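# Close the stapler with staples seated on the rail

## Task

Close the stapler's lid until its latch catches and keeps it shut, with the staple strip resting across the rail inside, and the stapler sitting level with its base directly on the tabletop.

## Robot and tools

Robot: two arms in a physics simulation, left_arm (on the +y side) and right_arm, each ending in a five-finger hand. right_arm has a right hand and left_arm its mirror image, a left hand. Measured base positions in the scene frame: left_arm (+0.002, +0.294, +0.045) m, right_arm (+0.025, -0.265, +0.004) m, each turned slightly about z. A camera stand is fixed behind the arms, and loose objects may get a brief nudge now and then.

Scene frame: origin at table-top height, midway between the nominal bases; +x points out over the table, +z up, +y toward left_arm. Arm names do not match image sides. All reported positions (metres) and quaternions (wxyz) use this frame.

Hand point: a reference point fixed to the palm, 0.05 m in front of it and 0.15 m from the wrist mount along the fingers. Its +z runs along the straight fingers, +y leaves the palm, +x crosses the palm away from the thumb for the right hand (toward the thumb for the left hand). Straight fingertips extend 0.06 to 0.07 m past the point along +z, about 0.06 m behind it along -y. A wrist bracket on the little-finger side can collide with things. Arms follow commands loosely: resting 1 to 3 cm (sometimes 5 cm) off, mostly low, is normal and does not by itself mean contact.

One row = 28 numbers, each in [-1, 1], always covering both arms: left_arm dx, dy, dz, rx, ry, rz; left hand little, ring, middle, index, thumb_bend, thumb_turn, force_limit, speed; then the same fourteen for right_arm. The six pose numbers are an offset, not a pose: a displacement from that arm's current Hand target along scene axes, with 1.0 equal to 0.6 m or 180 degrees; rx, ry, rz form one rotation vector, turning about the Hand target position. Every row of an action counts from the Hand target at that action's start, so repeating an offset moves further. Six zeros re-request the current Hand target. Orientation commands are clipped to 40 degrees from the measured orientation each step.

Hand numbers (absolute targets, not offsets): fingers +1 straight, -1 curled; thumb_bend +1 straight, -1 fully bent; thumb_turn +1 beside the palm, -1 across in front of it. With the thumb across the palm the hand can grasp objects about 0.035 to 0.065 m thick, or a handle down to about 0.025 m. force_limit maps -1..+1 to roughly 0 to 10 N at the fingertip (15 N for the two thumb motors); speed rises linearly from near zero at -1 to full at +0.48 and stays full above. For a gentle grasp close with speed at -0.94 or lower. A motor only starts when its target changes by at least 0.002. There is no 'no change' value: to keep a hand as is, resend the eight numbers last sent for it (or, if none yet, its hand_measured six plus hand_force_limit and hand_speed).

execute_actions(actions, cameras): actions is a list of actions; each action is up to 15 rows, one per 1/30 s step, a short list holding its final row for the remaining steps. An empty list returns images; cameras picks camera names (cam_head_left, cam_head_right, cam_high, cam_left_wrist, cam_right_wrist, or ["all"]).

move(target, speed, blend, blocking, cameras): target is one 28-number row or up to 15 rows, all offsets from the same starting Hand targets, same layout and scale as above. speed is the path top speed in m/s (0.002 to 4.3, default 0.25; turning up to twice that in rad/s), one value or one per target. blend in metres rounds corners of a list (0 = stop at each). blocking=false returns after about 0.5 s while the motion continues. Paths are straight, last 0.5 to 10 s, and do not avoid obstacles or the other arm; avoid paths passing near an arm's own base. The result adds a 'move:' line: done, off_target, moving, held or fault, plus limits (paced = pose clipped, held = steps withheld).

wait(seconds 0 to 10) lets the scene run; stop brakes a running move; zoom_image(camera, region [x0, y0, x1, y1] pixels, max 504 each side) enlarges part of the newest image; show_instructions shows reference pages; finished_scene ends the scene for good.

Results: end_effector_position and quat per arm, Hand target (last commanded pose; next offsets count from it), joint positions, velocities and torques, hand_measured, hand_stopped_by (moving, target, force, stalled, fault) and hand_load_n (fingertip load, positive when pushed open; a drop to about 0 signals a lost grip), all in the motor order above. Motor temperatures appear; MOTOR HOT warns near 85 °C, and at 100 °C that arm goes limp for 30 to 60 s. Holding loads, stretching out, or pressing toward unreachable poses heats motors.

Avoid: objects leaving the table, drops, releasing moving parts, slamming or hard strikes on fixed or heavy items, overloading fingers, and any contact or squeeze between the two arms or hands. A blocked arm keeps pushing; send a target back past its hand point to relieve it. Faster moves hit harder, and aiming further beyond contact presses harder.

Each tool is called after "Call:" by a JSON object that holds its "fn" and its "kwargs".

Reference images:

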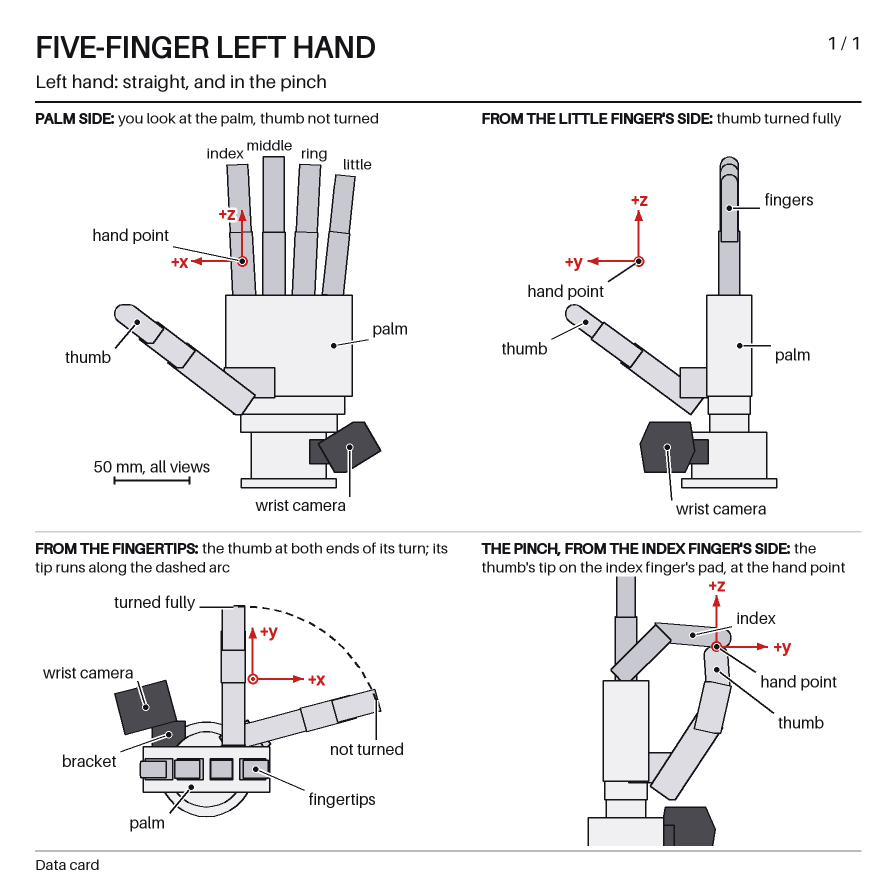

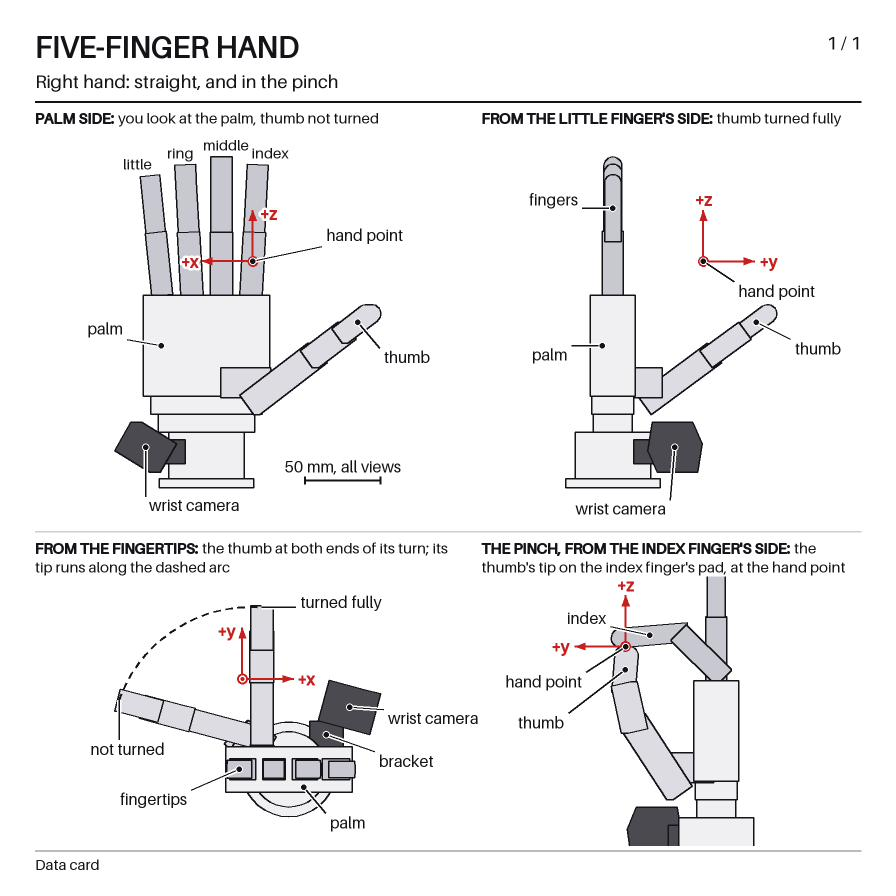

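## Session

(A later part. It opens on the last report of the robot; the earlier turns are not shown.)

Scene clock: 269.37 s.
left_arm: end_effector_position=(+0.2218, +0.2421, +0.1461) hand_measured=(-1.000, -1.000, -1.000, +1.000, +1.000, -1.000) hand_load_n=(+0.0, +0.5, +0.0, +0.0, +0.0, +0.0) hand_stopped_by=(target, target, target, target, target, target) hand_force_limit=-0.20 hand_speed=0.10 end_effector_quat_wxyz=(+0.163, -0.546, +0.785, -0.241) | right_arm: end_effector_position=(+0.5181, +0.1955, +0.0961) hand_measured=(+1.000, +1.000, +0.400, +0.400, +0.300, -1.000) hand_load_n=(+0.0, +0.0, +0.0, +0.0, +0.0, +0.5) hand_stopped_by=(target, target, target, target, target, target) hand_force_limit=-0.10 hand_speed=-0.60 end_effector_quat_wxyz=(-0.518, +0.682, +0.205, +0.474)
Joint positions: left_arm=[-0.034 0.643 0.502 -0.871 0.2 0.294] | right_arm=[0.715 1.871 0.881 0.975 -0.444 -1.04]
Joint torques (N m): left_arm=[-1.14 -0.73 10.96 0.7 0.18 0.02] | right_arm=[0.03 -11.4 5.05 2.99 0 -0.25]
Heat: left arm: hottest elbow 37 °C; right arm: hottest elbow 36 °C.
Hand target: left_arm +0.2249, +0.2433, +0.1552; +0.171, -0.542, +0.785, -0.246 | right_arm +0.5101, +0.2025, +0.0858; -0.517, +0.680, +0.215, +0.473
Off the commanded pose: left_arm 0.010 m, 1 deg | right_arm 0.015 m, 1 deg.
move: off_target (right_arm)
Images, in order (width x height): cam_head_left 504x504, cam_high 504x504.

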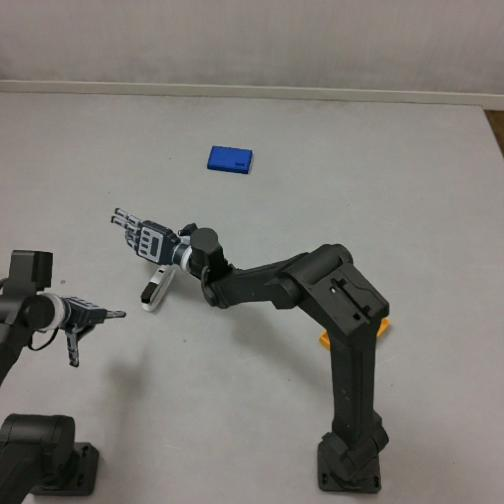

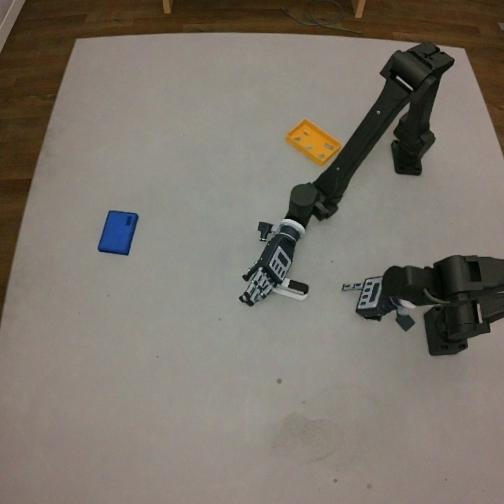

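Call:
{"fn": "move", "kwargs": {"target": [0,0,0,0,0,0,-1,-1,-1,1,1,-1,-0.2,0.1, -0.0902,0.0292,0.0637,-0.0592,-0.1558,0,1,1,0.4,0.4,0.3,-1,-0.1,-0.6], "speed": 0.15, "cameras": ["cam_head_left","cam_high","cam_right_wrist"]}}

Call:
{"fn": "zoom_image", "kwargs": {"camera": "cam_head_left", "region": [110, 210, 210, 330]}}

Call:
{"fn": "zoom_image", "kwargs": {"camera": "cam_high", "region": [230, 230, 340, 330]}}

Scene clock: 274.50 s.
left_arm: end_effector_position=(+0.2218, +0.2421, +0.1461) hand_measured=(-1.000, -1.000, -1.000, +1.000, +1.000, -1.000) hand_load_n=(+0.0, +0.0, +0.0, +0.0, +0.0, +0.0) hand_stopped_by=(target, target, target, target, target, target) hand_force_limit=-0.20 hand_speed=0.10 end_effector_quat_wxyz=(+0.163, -0.546, +0.785, -0.241) | right_arm: end_effector_position=(+0.4599, +0.2180, +0.1122) hand_measured=(+1.000, +1.000, +0.400, +0.400, +0.300, -1.000) hand_load_n=(+0.0, +0.0, +0.0, +0.0, +0.0, +0.0) hand_stopped_by=(target, target, target, target, target, target) hand_force_limit=-0.10 hand_speed=-0.60 end_effector_quat_wxyz=(-0.385, +0.603, +0.372, +0.590)
Joint positions: left_arm=[-0.034 0.643 0.502 -0.871 0.2 0.294] | right_arm=[0.879 1.843 0.774 1.064 -0.29 -1.547]
Joint torques (N m): left_arm=[-1.08 -1.14 11.15 0.64 0.23 -0.01] | right_arm=[0.03 -12.75 4.62 3.04 0 -0.2]
Heat: left arm: hottest elbow 37 °C; right arm: hottest elbow 36 °C.
Hand target: left_arm +0.2249, +0.2433, +0.1552; +0.171, -0.542, +0.785, -0.246 | right_arm +0.4560, +0.2200, +0.1240; -0.385, +0.590, +0.376, +0.602
Off the commanded pose: left_arm 0.010 m, 1 deg | right_arm 0.013 m, 2 deg.
move: off_target (right_arm)
camera_calibration:
cam_right_wrist: T_world_to_cam=[[0.887851, -0.41188, 0.205125, -0.336052], [-0.0717876, -0.56433, -0.822422, 0.246346], [0.454498, 0.715462, -0.530609, -0.193897], [0, 0, 0, 1]] pos_world=[0.404174, 0.139333, 0.16865]
Images, in order (width x height): cam_head_left 504x504, cam_high 504x504, cam_right_wrist 504x504.

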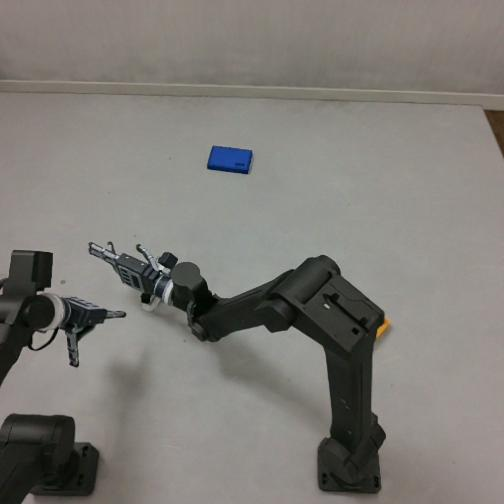

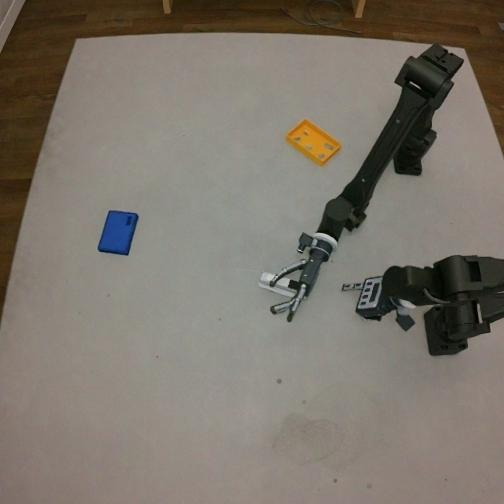

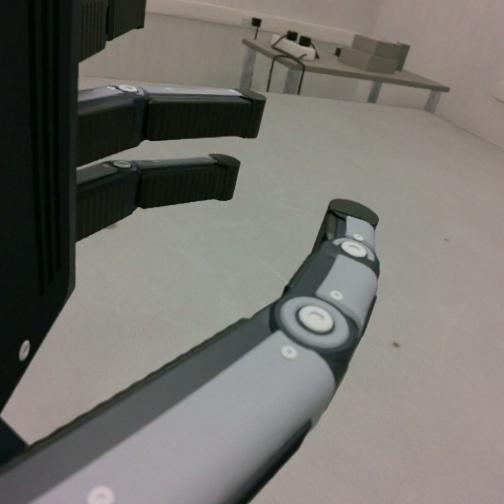

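Scaled by 4.200 from the camera's 504x504 image, which has a finer 720x720 frame.

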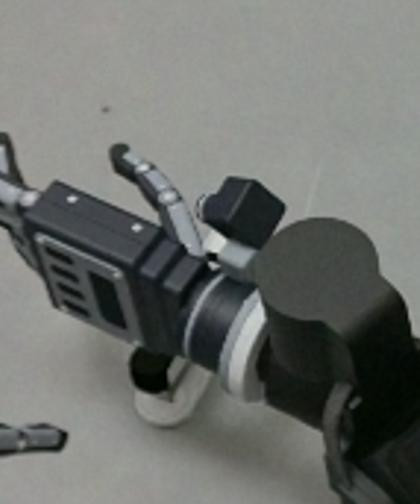

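Scaled by 4.582 from the camera's 504x504 image, which has a finer 720x720 frame.

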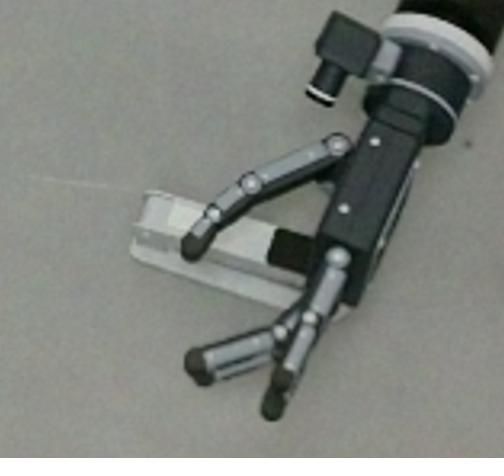

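Call:
{"fn": "move", "kwargs": {"target": [0,0,0,0,0,0,-1,-1,-1,1,1,-1,-0.2,0.1, 0,0,-0.1067,0,0,0,1,1,0.4,0.4,0.3,-1,-0.1,-0.6], "speed": 0.05, "cameras": ["cam_head_left","cam_high"]}}

Call:
{"fn": "zoom_image", "kwargs": {"camera": "cam_head_left", "region": [110, 210, 210, 330]}}

Call:
{"fn": "zoom_image", "kwargs": {"camera": "cam_high", "region": [230, 230, 340, 330]}}

Scene clock: 277.23 s.
left_arm: end_effector_position=(+0.2218, +0.2421, +0.1461) hand_measured=(-1.000, -1.000, -1.000, +1.000, +1.000, -1.000) hand_load_n=(+0.0, +0.0, +0.0, -0.5, +0.0, +0.0) hand_stopped_by=(target, target, target, target, target, target) hand_force_limit=-0.20 hand_speed=0.10 end_effector_quat_wxyz=(+0.163, -0.546, +0.785, -0.241) | right_arm: end_effector_position=(+0.4582, +0.2161, +0.0662) hand_measured=(+1.000, +1.000, +0.400, +0.400, +0.300, -1.000) hand_load_n=(+0.0, +0.0, +0.5, -0.5, +0.0, +0.0) hand_stopped_by=(target, target, target, target, target, target) hand_force_limit=-0.10 hand_speed=-0.60 end_effector_quat_wxyz=(-0.388, +0.595, +0.370, +0.599)
Joint positions: left_arm=[-0.034 0.643 0.502 -0.871 0.2 0.294] | right_arm=[0.879 1.994 0.771 1.243 -0.29 -1.548]
Joint torques (N m): left_arm=[-1.38 -0.73 11.1 0.66 0.21 -0.04] | right_arm=[-0.03 -10.87 4.4 2.97 -0.01 -0.22]
Heat: left arm: hottest elbow 38 °C; right arm: hottest elbow 36 °C.
Hand target: left_arm +0.2249, +0.2433, +0.1552; +0.171, -0.542, +0.785, -0.246 | right_arm +0.4560, +0.2200, +0.0599; -0.385, +0.590, +0.376, +0.602
Off the commanded pose: left_arm 0.010 m, 1 deg | right_arm 0.008 m, 1 deg.
move: done
Images, in order (width x height): cam_head_left 504x504, cam_high 504x504.

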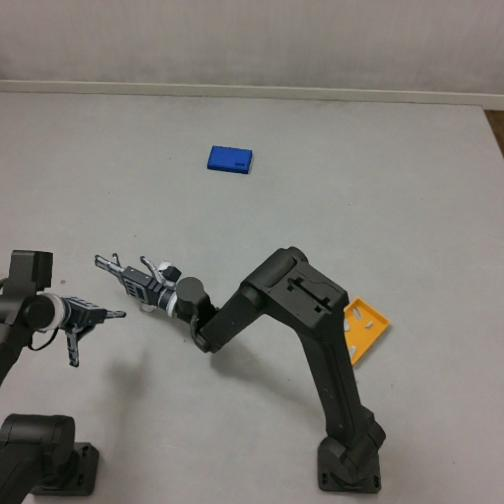

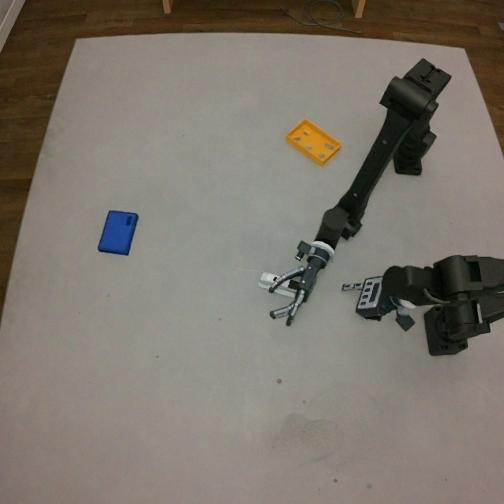

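Scaled by 4.200 from the camera's 504x504 image, which has a finer 720x720 frame.

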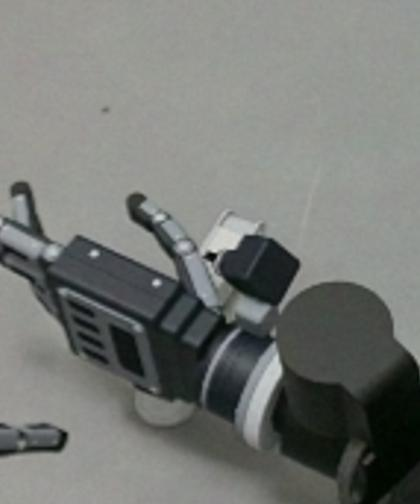

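Scaled by 4.582 from the camera's 504x504 image, which has a finer 720x720 frame.

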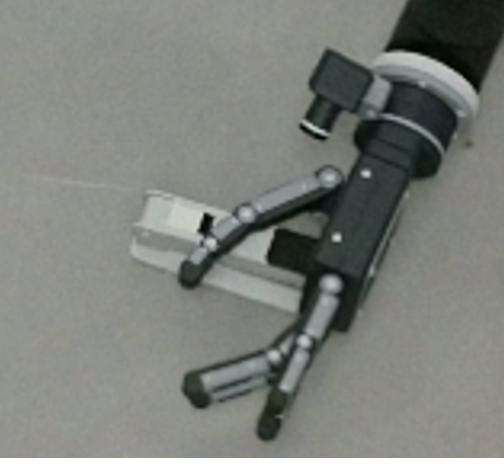

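Call:
{"fn": "move", "kwargs": {"target": [0,0,0,0,0,0,-1,-1,-1,1,1,-1,-0.2,0.1, 0,0,-0.045,0,0,0,1,1,0.4,0.4,0.3,-1,-0.1,-0.6], "speed": 0.04, "cameras": ["cam_head_left","cam_high"]}}

Call:
{"fn": "zoom_image", "kwargs": {"camera": "cam_high", "region": [230, 230, 340, 330]}}

Scene clock: 278.93 s.
left_arm: end_effector_position=(+0.2218, +0.2421, +0.1461) hand_measured=(-1.000, -1.000, -1.000, +1.000, +1.000, -1.000) hand_load_n=(+0.0, +0.0, +0.0, +0.0, +0.0, +0.0) hand_stopped_by=(target, target, target, target, target, target) hand_force_limit=-0.20 hand_speed=0.10 end_effector_quat_wxyz=(+0.163, -0.546, +0.785, -0.241) | right_arm: end_effector_position=(+0.4576, +0.2155, +0.0695) hand_measured=(+1.000, +1.000, +0.400, +0.400, +0.300, -1.000) hand_load_n=(+0.0, +0.0, +0.0, +0.0, +0.0, +0.0) hand_stopped_by=(target, target, target, target, target, target) hand_force_limit=-0.10 hand_speed=-0.60 end_effector_quat_wxyz=(-0.393, +0.573, +0.364, +0.620)
Joint positions: left_arm=[-0.034 0.643 0.502 -0.871 0.2 0.294] | right_arm=[0.879 2.034 0.771 1.344 -0.29 -1.548]
Joint torques (N m): left_arm=[-1.44 -0.91 10.97 0.62 0.17 0.01] | right_arm=[-0.03 -8.35 4.56 1.66 -0.03 -0.22]
Heat: left arm: hottest elbow 38 °C; right arm: hottest elbow 36 °C.
Hand target: left_arm +0.2249, +0.2433, +0.1552; +0.171, -0.542, +0.785, -0.246 | right_arm +0.4560, +0.2200, +0.0329; -0.385, +0.590, +0.376, +0.602
Off the commanded pose: left_arm 0.010 m, 1 deg | right_arm 0.037 m, 3 deg.
move: off_target (right_arm)
Images, in order (width x height): cam_head_left 504x504, cam_high 504x504.

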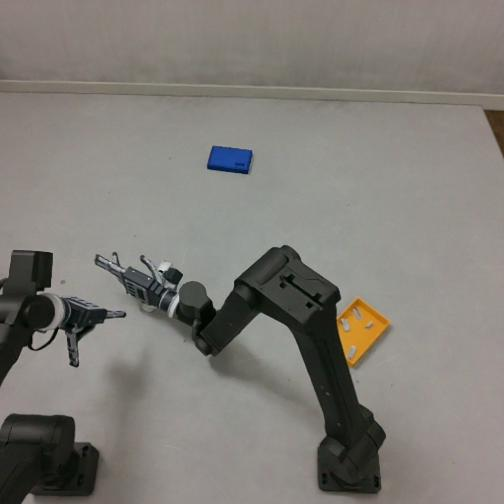

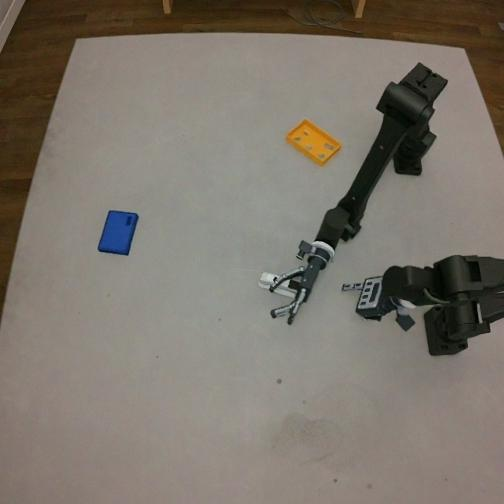

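Scaled by 4.582 from the camera's 504x504 image, which has a finer 720x720 frame.

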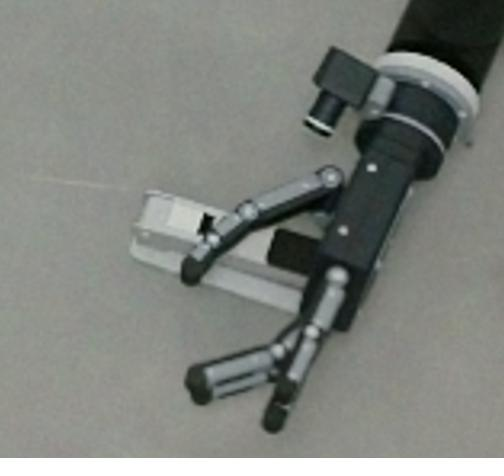

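Call:
{"fn": "move", "kwargs": {"target": [0,0,0,0,0,0,-1,-1,-1,1,1,-1,-0.2,0.1, 0,0,-0.0417,0,0,0,1,1,0.4,0.4,0.3,-1,-0.1,-0.6], "speed": 0.04, "cameras": ["cam_head_left","cam_high"]}}

Call:
{"fn": "zoom_image", "kwargs": {"camera": "cam_high", "region": [230, 230, 340, 330]}}

Call:
{"fn": "zoom_image", "kwargs": {"camera": "cam_head_left", "region": [110, 210, 210, 330]}}

Scene clock: 281.00 s.
left_arm: end_effector_position=(+0.2218, +0.2421, +0.1461) hand_measured=(-1.000, -1.000, -1.000, +1.000, +1.000, -1.000) hand_load_n=(+0.0, +0.0, +0.0, +0.0, +0.0, +0.0) hand_stopped_by=(target, target, target, target, target, target) hand_force_limit=-0.20 hand_speed=0.10 end_effector_quat_wxyz=(+0.163, -0.546, +0.785, -0.241) | right_arm: end_effector_position=(+0.4576, +0.2184, +0.0728) hand_measured=(+1.000, +1.000, +0.400, +0.400, +0.300, -1.000) hand_load_n=(+0.0, +0.0, +0.0, +0.0, +0.0, +0.0) hand_stopped_by=(target, target, target, target, target, target) hand_force_limit=-0.10 hand_speed=-0.60 end_effector_quat_wxyz=(-0.400, +0.552, +0.359, +0.637)
Joint positions: left_arm=[-0.034 0.643 0.502 -0.871 0.2 0.294] | right_arm=[0.882 2.074 0.783 1.428 -0.29 -1.548]
Joint torques (N m): left_arm=[-1.49 -0.73 11.17 0.62 0.22 0.02] | right_arm=[-0.32 -6.59 3.88 0.73 -0.04 -0.22]
Heat: left arm: hottest elbow 38 °C; right arm: hottest elbow 35 °C.
Hand target: left_arm +0.2249, +0.2433, +0.1552; +0.171, -0.542, +0.785, -0.246 | right_arm +0.4560, +0.2200, +0.0079; -0.385, +0.590, +0.376, +0.602
Off the commanded pose: left_arm 0.010 m, 1 deg | right_arm 0.065 m, 6 deg.
move: off_target (right_arm)
Images, in order (width x height): cam_head_left 504x504, cam_high 504x504.

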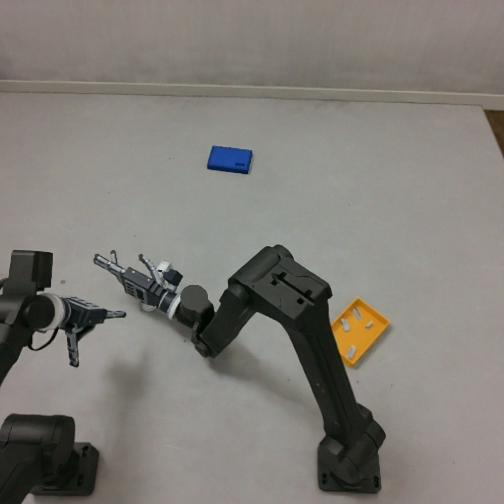

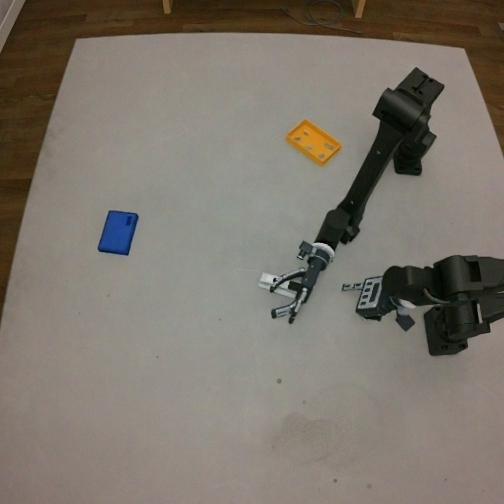

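Scaled by 4.582 from the camera's 504x504 image, which has a finer 720x720 frame.

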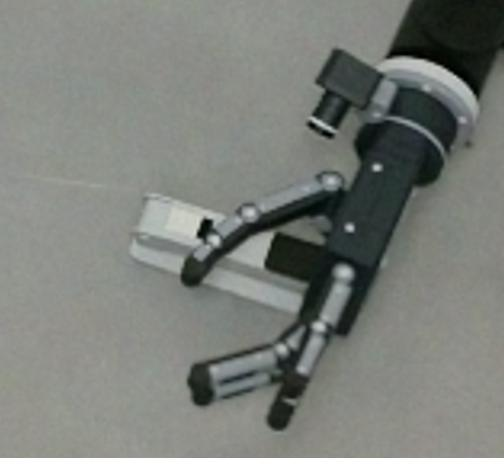

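Scaled by 4.200 from the camera's 504x504 image, which has a finer 720x720 frame.

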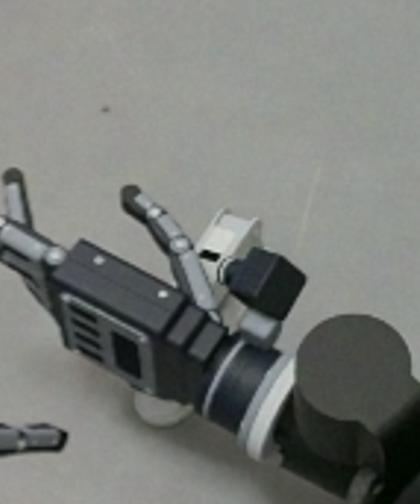

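Call:
{"fn": "zoom_image", "kwargs": {"camera": "cam_high", "region": [255, 265, 315, 310]}}

Scaled by 8.400 from the camera's 504x504 image, which has a finer 720x720 frame.

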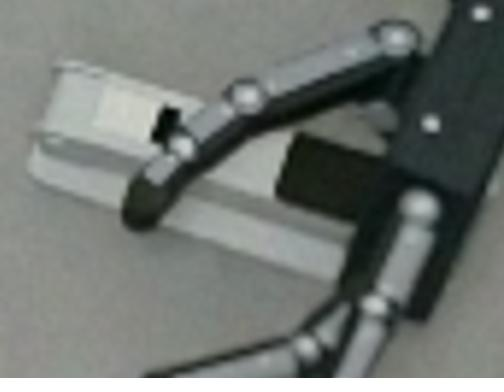

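Call:
{"fn": "move", "kwargs": {"target": [[0,0,0,0,0,0,-1,-1,-1,1,1,-1,-0.2,0.1, 0,0,0.19,0,0,0,1,1,0.4,0.4,0.3,-1,-0.1,-0.6],[0,0,0,0,0,0,-1,-1,-1,1,1,-1,-0.2,0.1, 0.16,-0.06,0.26,0,0,0,1,1,0.4,0.4,0.3,-1,-0.1,-0.6]], "speed": [0.1,0.2], "blend": [0.03,0], "cameras": ["cam_head_left","cam_high","cam_right_wrist"]}}

Call:
{"fn": "zoom_image", "kwargs": {"camera": "cam_high", "region": [255, 265, 315, 310]}}

Call:
{"fn": "zoom_image", "kwargs": {"camera": "cam_head_left", "region": [120, 240, 200, 330]}}

Scene clock: 288.70 s.
left_arm: end_effector_position=(+0.2218, +0.2421, +0.1461) hand_measured=(-1.000, -1.000, -1.000, +1.000, +1.000, -1.000) hand_load_n=(+0.0, +0.0, +0.0, +0.0, +0.0, +0.0) hand_stopped_by=(target, target, target, target, target, target) hand_force_limit=-0.20 hand_speed=0.10 end_effector_quat_wxyz=(+0.163, -0.546, +0.785, -0.241) | right_arm: end_effector_position=(+0.5418, +0.1744, +0.1464) hand_measured=(+1.000, +1.000, +0.400, +0.400, +0.300, -1.000) hand_load_n=(+0.0, +0.0, +0.0, +0.0, +0.0, +0.0) hand_stopped_by=(target, target, target, target, target, target) hand_force_limit=-0.10 hand_speed=-0.60 end_effector_quat_wxyz=(-0.386, +0.602, +0.372, +0.592)
Joint positions: left_arm=[-0.034 0.643 0.502 -0.871 0.2 0.294] | right_arm=[0.689 1.808 0.872 0.934 -0.48 -1.548]
Joint torques (N m): left_arm=[-0.97 -0.56 11.14 0.59 0.21 -0.02] | right_arm=[-1.14 -12.51 8.79 1.4 -0.21 -0.16]
Heat: left arm: hottest elbow 39 °C; right arm: hottest elbow 35 °C.
Hand target: left_arm +0.2249, +0.2433, +0.1552; +0.171, -0.542, +0.785, -0.246 | right_arm +0.5520, +0.1840, +0.1639; -0.385, +0.590, +0.376, +0.602
Off the commanded pose: left_arm 0.010 m, 1 deg | right_arm 0.022 m, 2 deg.
move: off_target (right_arm)
camera_calibration:
cam_right_wrist: T_world_to_cam=[[0.887458, -0.411989, 0.206601, -0.433753], [-0.06907, -0.562089, -0.824187, 0.254128], [0.455684, 0.717162, -0.527287, -0.183219], [0, 0, 0, 1]] pos_world=[0.48598, 0.0955395, 0.202454]
Images, in order (width x height): cam_head_left 504x504, cam_high 504x504, cam_right_wrist 504x504.

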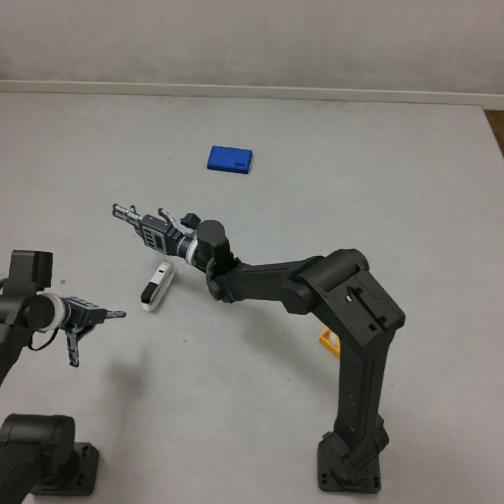

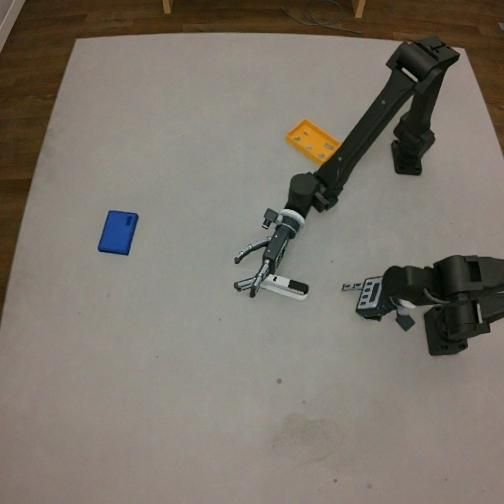

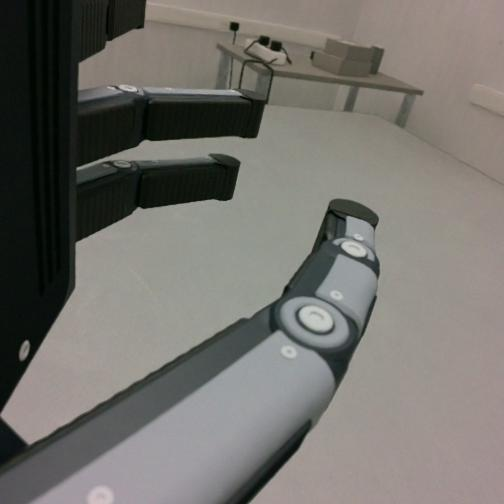

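Scaled by 8.400 from the camera's 504x504 image, which has a finer 720x720 frame.

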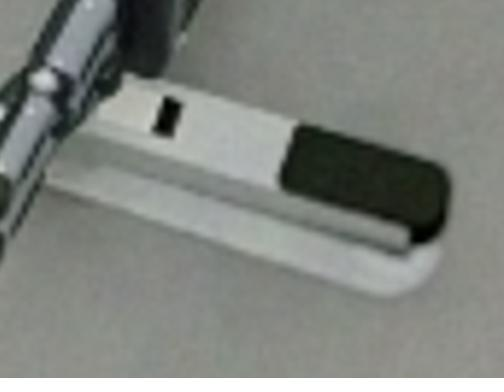

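Scaled by 5.600 from the camera's 504x504 image, which has a finer 720x720 frame.

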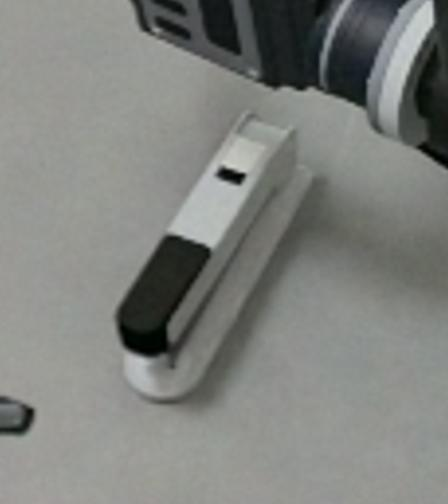

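Call:
{"fn": "zoom_image", "kwargs": {"camera": "cam_high", "region": [270, 272, 314, 306]}}

Call:
{"fn": "zoom_image", "kwargs": {"camera": "cam_head_left", "region": [136, 272, 166, 316]}}

Call:
{"fn": "zoom_image", "kwargs": {"camera": "cam_high", "region": [240, 255, 284, 300]}}

Scaled by 11.455 from the camera's 504x504 image, which has a finer 720x720 frame.

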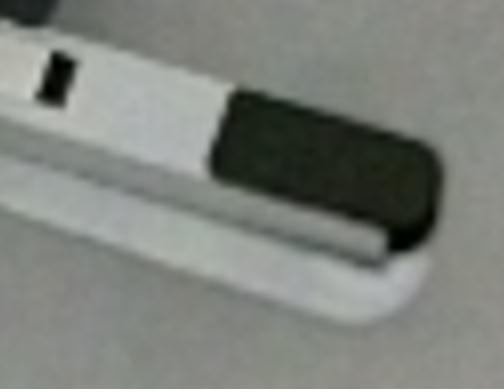

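Scaled by 11.455 from the camera's 504x504 image, which has a finer 720x720 frame.

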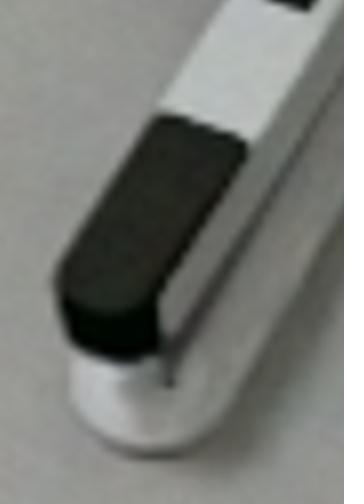

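Scaled by 11.200 from the camera's 504x504 image, which has a finer 720x720 frame.

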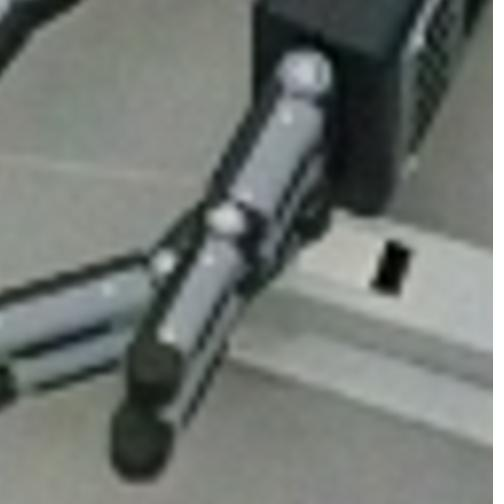

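Call:
{"fn": "move", "kwargs": {"target": [[0,0,0,0,0,0,-1,-1,-1,1,1,-1,-0.2,0.1, -0.1517,0.0933,-0.0483,-0.0416,0.0158,0,1,1,0.4,0.4,0.3,-1,-0.1,-0.6],[0,0,0,0,0,0,-1,-1,-1,1,1,-1,-0.2,0.1, -0.1517,0.0933,-0.2398,-0.0416,0.0158,0,1,1,0.4,0.4,0.3,-1,-0.1,-0.6]], "speed": [0.2,0.05], "blend": [0.01,0], "cameras": ["cam_head_left","cam_high"]}}

Call:
{"fn": "zoom_image", "kwargs": {"camera": "cam_high", "region": [270, 272, 314, 306]}}

Call:
{"fn": "zoom_image", "kwargs": {"camera": "cam_head_left", "region": [110, 230, 210, 330]}}

Scene clock: 295.63 s.
left_arm: end_effector_position=(+0.2218, +0.2421, +0.1461) hand_measured=(-1.000, -1.000, -1.000, +1.000, +1.000, -1.000) hand_load_n=(+0.0, +0.0, +0.0, +0.0, +0.0, +0.0) hand_stopped_by=(target, target, target, target, target, target) hand_force_limit=-0.20 hand_speed=0.10 end_effector_quat_wxyz=(+0.163, -0.546, +0.785, -0.241) | right_arm: end_effector_position=(+0.4642, +0.2420, +0.0611) hand_measured=(+1.000, +1.000, +0.400, +0.400, +0.300, -1.000) hand_load_n=(+0.0, +0.0, +0.0, +0.0, +0.0, +0.5) hand_stopped_by=(target, target, target, target, target, target) hand_force_limit=-0.10 hand_speed=-0.60 end_effector_quat_wxyz=(-0.366, +0.610, +0.394, +0.582)
Joint positions: left_arm=[-0.034 0.643 0.502 -0.871 0.2 0.294] | right_arm=[0.908 1.986 0.843 1.086 -0.263 -1.598]
Joint torques (N m): left_arm=[-1.44 -0.79 11.14 0.55 0.21 0.01] | right_arm=[-0.79 -9 4.46 1.96 -0.03 -0.2]
Heat: left arm: hottest elbow 39 °C; right arm: hottest elbow 35 °C.
Hand target: left_arm +0.2249, +0.2433, +0.1552; +0.171, -0.542, +0.785, -0.246 | right_arm +0.4610, +0.2400, +0.0200; -0.355, +0.629, +0.405, +0.561
Off the commanded pose: left_arm 0.010 m, 1 deg | right_arm 0.041 m, 4 deg.
move: off_target (right_arm)
Images, in order (width x height): cam_head_left 504x504, cam_high 504x504.

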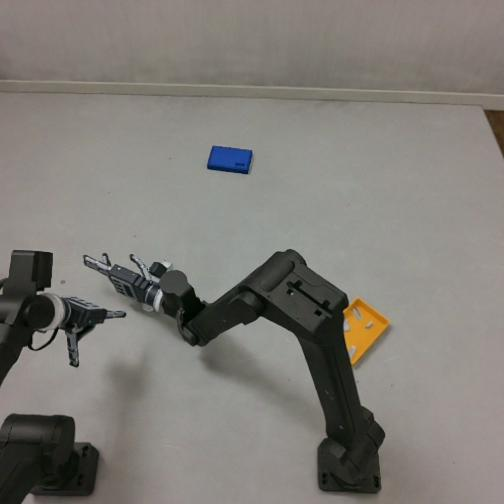

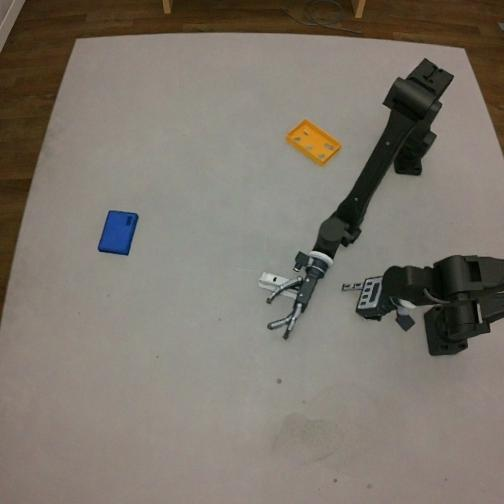

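Scaled by 11.455 from the camera's 504x504 image, which has a finer 720x720 frame.

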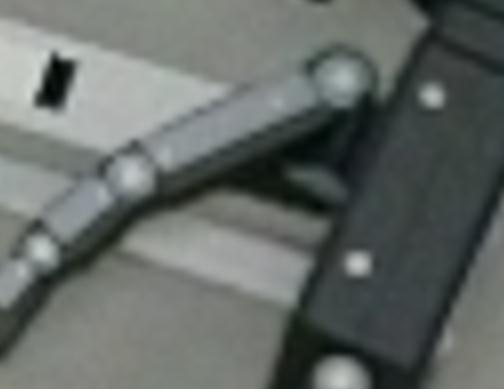

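Scaled by 5.040 from the camera's 504x504 image, which has a finer 720x720 frame.

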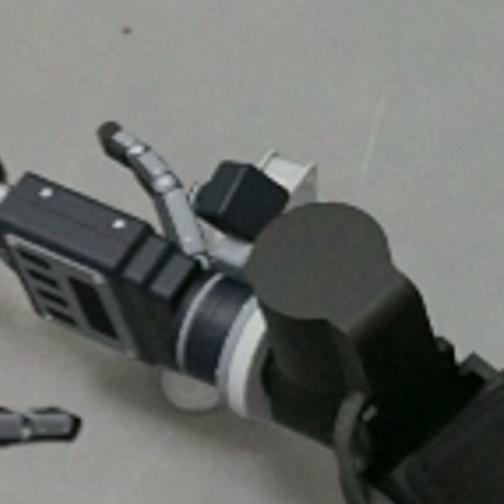

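Call:
{"fn": "move", "kwargs": {"target": [0,0,0,0,0,0,-1,-1,-1,1,1,-1,-0.2,0.1, 0,-0.005,-0.06,0,0,0,1,1,0.4,0.4,0.3,-1,-0.1,-0.6], "speed": 0.05, "cameras": ["cam_high"]}}

Call:
{"fn": "zoom_image", "kwargs": {"camera": "cam_high", "region": [270, 272, 314, 306]}}

Scene clock: 297.47 s.
left_arm: end_effector_position=(+0.2218, +0.2421, +0.1461) hand_measured=(-1.000, -1.000, -1.000, +1.000, +1.000, -1.000) hand_load_n=(+0.0, +0.0, +0.0, +0.0, +0.0, +0.0) hand_stopped_by=(target, target, target, target, target, target) hand_force_limit=-0.20 hand_speed=0.10 end_effector_quat_wxyz=(+0.163, -0.546, +0.785, -0.241) | right_arm: end_effector_position=(+0.4633, +0.2442, +0.0669) hand_measured=(+1.000, +1.000, +0.400, +0.400, +0.300, -1.000) hand_load_n=(+0.0, +0.0, +0.0, +0.0, +0.0, +0.5) hand_stopped_by=(target, target, target, target, target, target) hand_force_limit=-0.10 hand_speed=-0.60 end_effector_quat_wxyz=(-0.374, +0.583, +0.387, +0.608)
Joint positions: left_arm=[-0.034 0.643 0.502 -0.871 0.2 0.294] | right_arm=[0.911 2.029 0.843 1.207 -0.264 -1.6]
Joint torques (N m): left_arm=[-0.91 -1.08 11.08 0.62 0.22 0] | right_arm=[-1.08 -6.24 3.59 0.77 -0.14 -0.18]
Heat: left arm: hottest elbow 39 °C; right arm: hottest elbow 35 °C.
Hand target: left_arm +0.2249, +0.2433, +0.1552; +0.171, -0.542, +0.785, -0.246 | right_arm +0.4610, +0.2370, -0.0160; -0.355, +0.629, +0.405, +0.561
Off the commanded pose: left_arm 0.010 m, 1 deg | right_arm 0.083 m, 8 deg.
move: off_target (right_arm)
Images, in order (width x height): cam_high 504x504.

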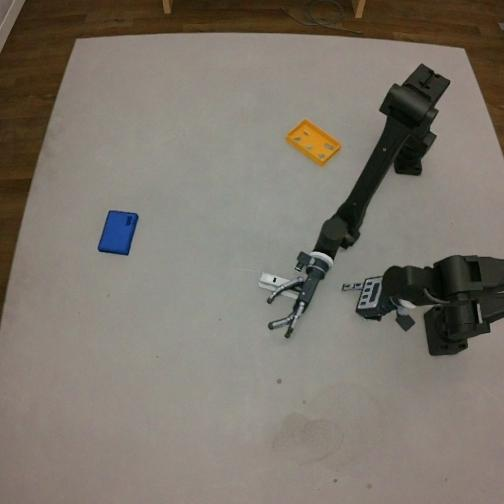

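Scaled by 11.455 from the camera's 504x504 image, which has a finer 720x720 frame.

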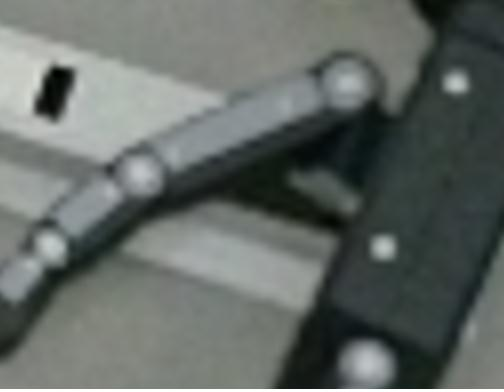

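Call:
{"fn": "zoom_image", "kwargs": {"camera": "cam_high", "region": [250, 262, 310, 307]}}

Scaled by 8.400 from the camera's 504x504 image, which has a finer 720x720 frame.

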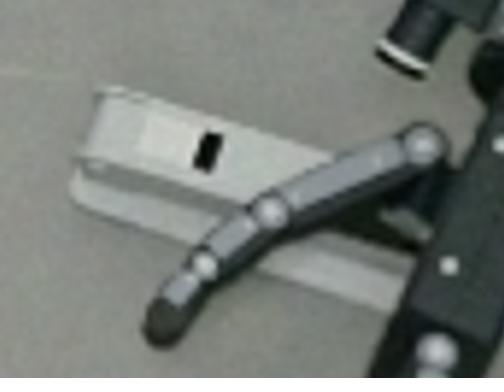

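Call:
{"fn": "move", "kwargs": {"target": [0,0,0,0,0,0,-1,-1,-1,1,1,-1,-0.2,0.1, 0,-0.01,-0.07,-0.03,0.0114,0,1,1,0.4,0.4,0.3,-1,-0.1,-0.6], "speed": 0.06, "cameras": ["cam_high"]}}

Call:
{"fn": "zoom_image", "kwargs": {"camera": "cam_high", "region": [250, 262, 310, 307]}}

Scene clock: 300.23 s.
left_arm: end_effector_position=(+0.2218, +0.2421, +0.1461) hand_measured=(-1.000, -1.000, -1.000, +1.000, +1.000, -1.000) hand_load_n=(+0.0, +0.0, +0.0, +0.0, +0.0, +0.0) hand_stopped_by=(target, target, target, target, target, target) hand_force_limit=-0.20 hand_speed=0.10 end_effector_quat_wxyz=(+0.163, -0.546, +0.785, -0.241) | right_arm: end_effector_position=(+0.4630, +0.2446, +0.0668) hand_measured=(+1.000, +1.000, +0.400, +0.400, +0.300, -1.000) hand_load_n=(+0.0, +0.0, +0.0, +0.0, +0.0, +0.5) hand_stopped_by=(target, target, target, target, target, target) hand_force_limit=-0.10 hand_speed=-0.60 end_effector_quat_wxyz=(-0.364, +0.578, +0.399, +0.611)
Joint positions: left_arm=[-0.034 0.643 0.502 -0.871 0.2 0.294] | right_arm=[0.913 2.029 0.843 1.199 -0.266 -1.634]
Joint torques (N m): left_arm=[-1.44 -0.62 11.18 0.59 0.18 -0.03] | right_arm=[-1.49 -4.48 2.65 -1.54 -0.03 -0.18]
Heat: left arm: hottest elbow 39 °C; right arm: hottest elbow 35 °C.
Hand target: left_arm +0.2249, +0.2433, +0.1552; +0.171, -0.542, +0.785, -0.246 | right_arm +0.4610, +0.2310, -0.0580; -0.332, +0.655, +0.425, +0.530
Off the commanded pose: left_arm 0.010 m, 1 deg | right_arm 0.126 m, 14 deg.
move: off_target (right_arm)
Images, in order (width x height): cam_high 504x504.

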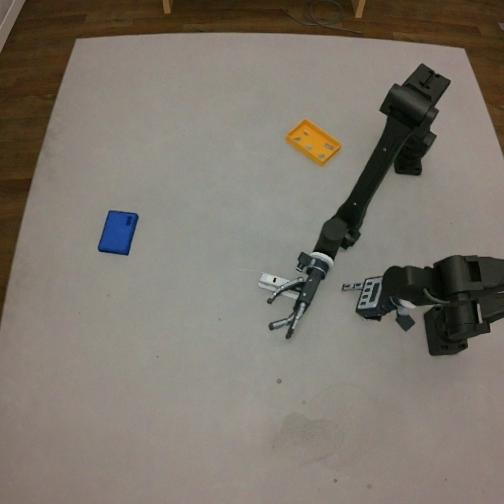

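Scaled by 8.400 from the camera's 504x504 image, which has a finer 720x720 frame.

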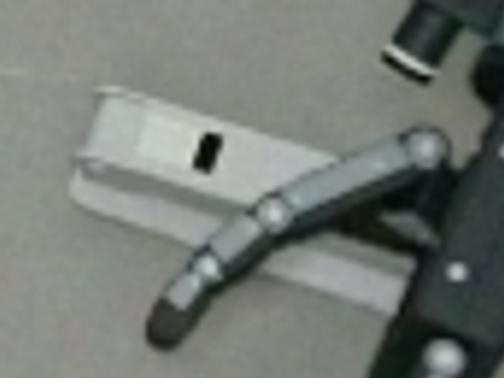

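Call:
{"fn": "move", "kwargs": {"target": [[0,0,0,0,0,0,-1,-1,-1,1,1,-1,-0.2,0.1, 0,0.015,0.30,0.0717,-0.0272,0,1,1,0.4,0.4,0.3,-1,-0.1,-0.6],[0,0,0,0,0,0,-1,-1,-1,1,1,-1,-0.2,0.1, 0.16,-0.03,0.38,0.0717,-0.0272,0,1,1,0.4,0.4,0.3,-1,-0.1,-0.6]], "speed": [0.12,0.2], "blend": [0.03,0], "cameras": ["cam_head_left","cam_high"]}}

Call:
{"fn": "zoom_image", "kwargs": {"camera": "cam_high", "region": [250, 262, 310, 307]}}

Call:
{"fn": "zoom_image", "kwargs": {"camera": "cam_high", "region": [270, 272, 314, 306]}}

Call:
{"fn": "zoom_image", "kwargs": {"camera": "cam_head_left", "region": [120, 240, 200, 330]}}

Scene clock: 303.63 s.
left_arm: end_effector_position=(+0.2218, +0.2421, +0.1461) hand_measured=(-1.000, -1.000, -1.000, +1.000, +1.000, -1.000) hand_load_n=(+0.0, +0.0, +0.0, +0.0, +0.0, +0.0) hand_stopped_by=(target, target, target, target, target, target) hand_force_limit=-0.20 hand_speed=0.10 end_effector_quat_wxyz=(+0.163, -0.546, +0.785, -0.241) | right_arm: end_effector_position=(+0.5472, +0.2029, +0.1532) hand_measured=(+1.000, +1.000, +0.400, +0.400, +0.300, -1.000) hand_load_n=(+0.0, +0.0, +0.0, +0.0, +0.0, +0.0) hand_stopped_by=(target, target, target, target, target, target) hand_force_limit=-0.10 hand_speed=-0.60 end_effector_quat_wxyz=(-0.378, +0.597, +0.381, +0.596)
Joint positions: left_arm=[-0.034 0.643 0.502 -0.871 0.2 0.294] | right_arm=[0.729 1.834 0.939 0.892 -0.442 -1.575]
Joint torques (N m): left_arm=[-0.56 -0.85 11.1 0.57 0.21 0.01] | right_arm=[-1.2 -13.1 9.16 1.43 -0.21 0.08]
Heat: left arm: hottest elbow 40 °C; right arm: hottest elbow 35 °C.
Hand target: left_arm +0.2249, +0.2433, +0.1552; +0.171, -0.542, +0.785, -0.246 | right_arm +0.5570, +0.2131, +0.1700; -0.385, +0.590, +0.376, +0.602
Off the commanded pose: left_arm 0.010 m, 1 deg | right_arm 0.022 m, 1 deg.
move: off_target (right_arm)
Images, in order (width x height): cam_head_left 504x504, cam_high 504x504.

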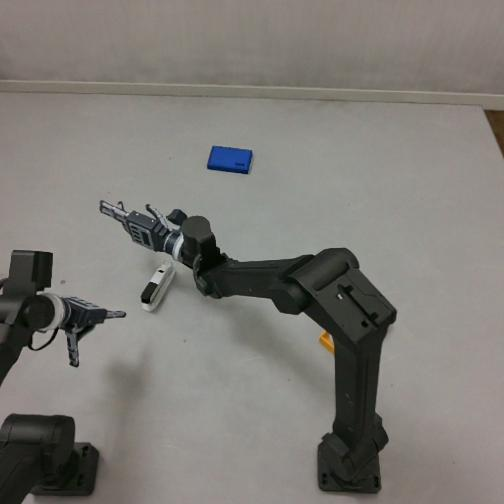

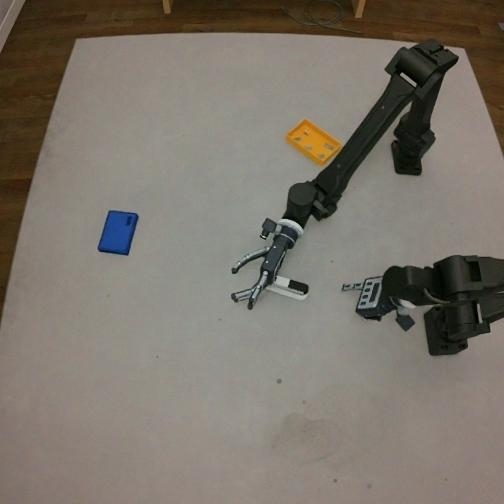

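Scaled by 8.400 from the camera's 504x504 image, which has a finer 720x720 frame.

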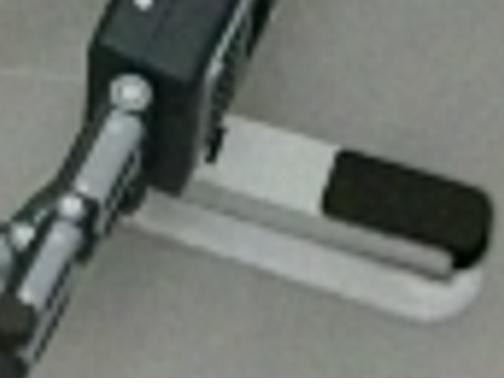

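Scaled by 11.455 from the camera's 504x504 image, which has a finer 720x720 frame.

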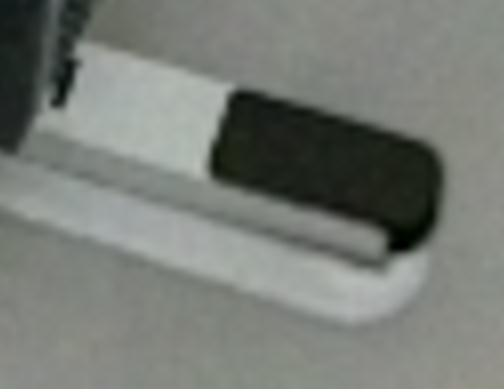

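Scaled by 5.600 from the camera's 504x504 image, which has a finer 720x720 frame.

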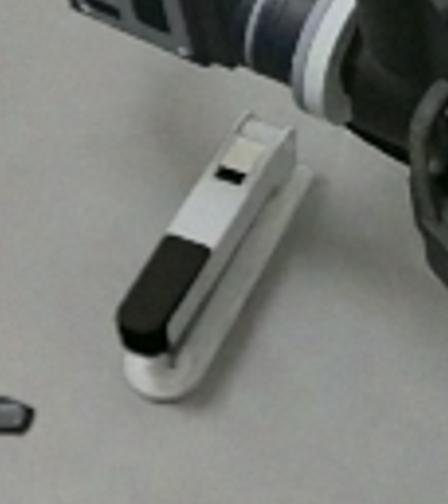

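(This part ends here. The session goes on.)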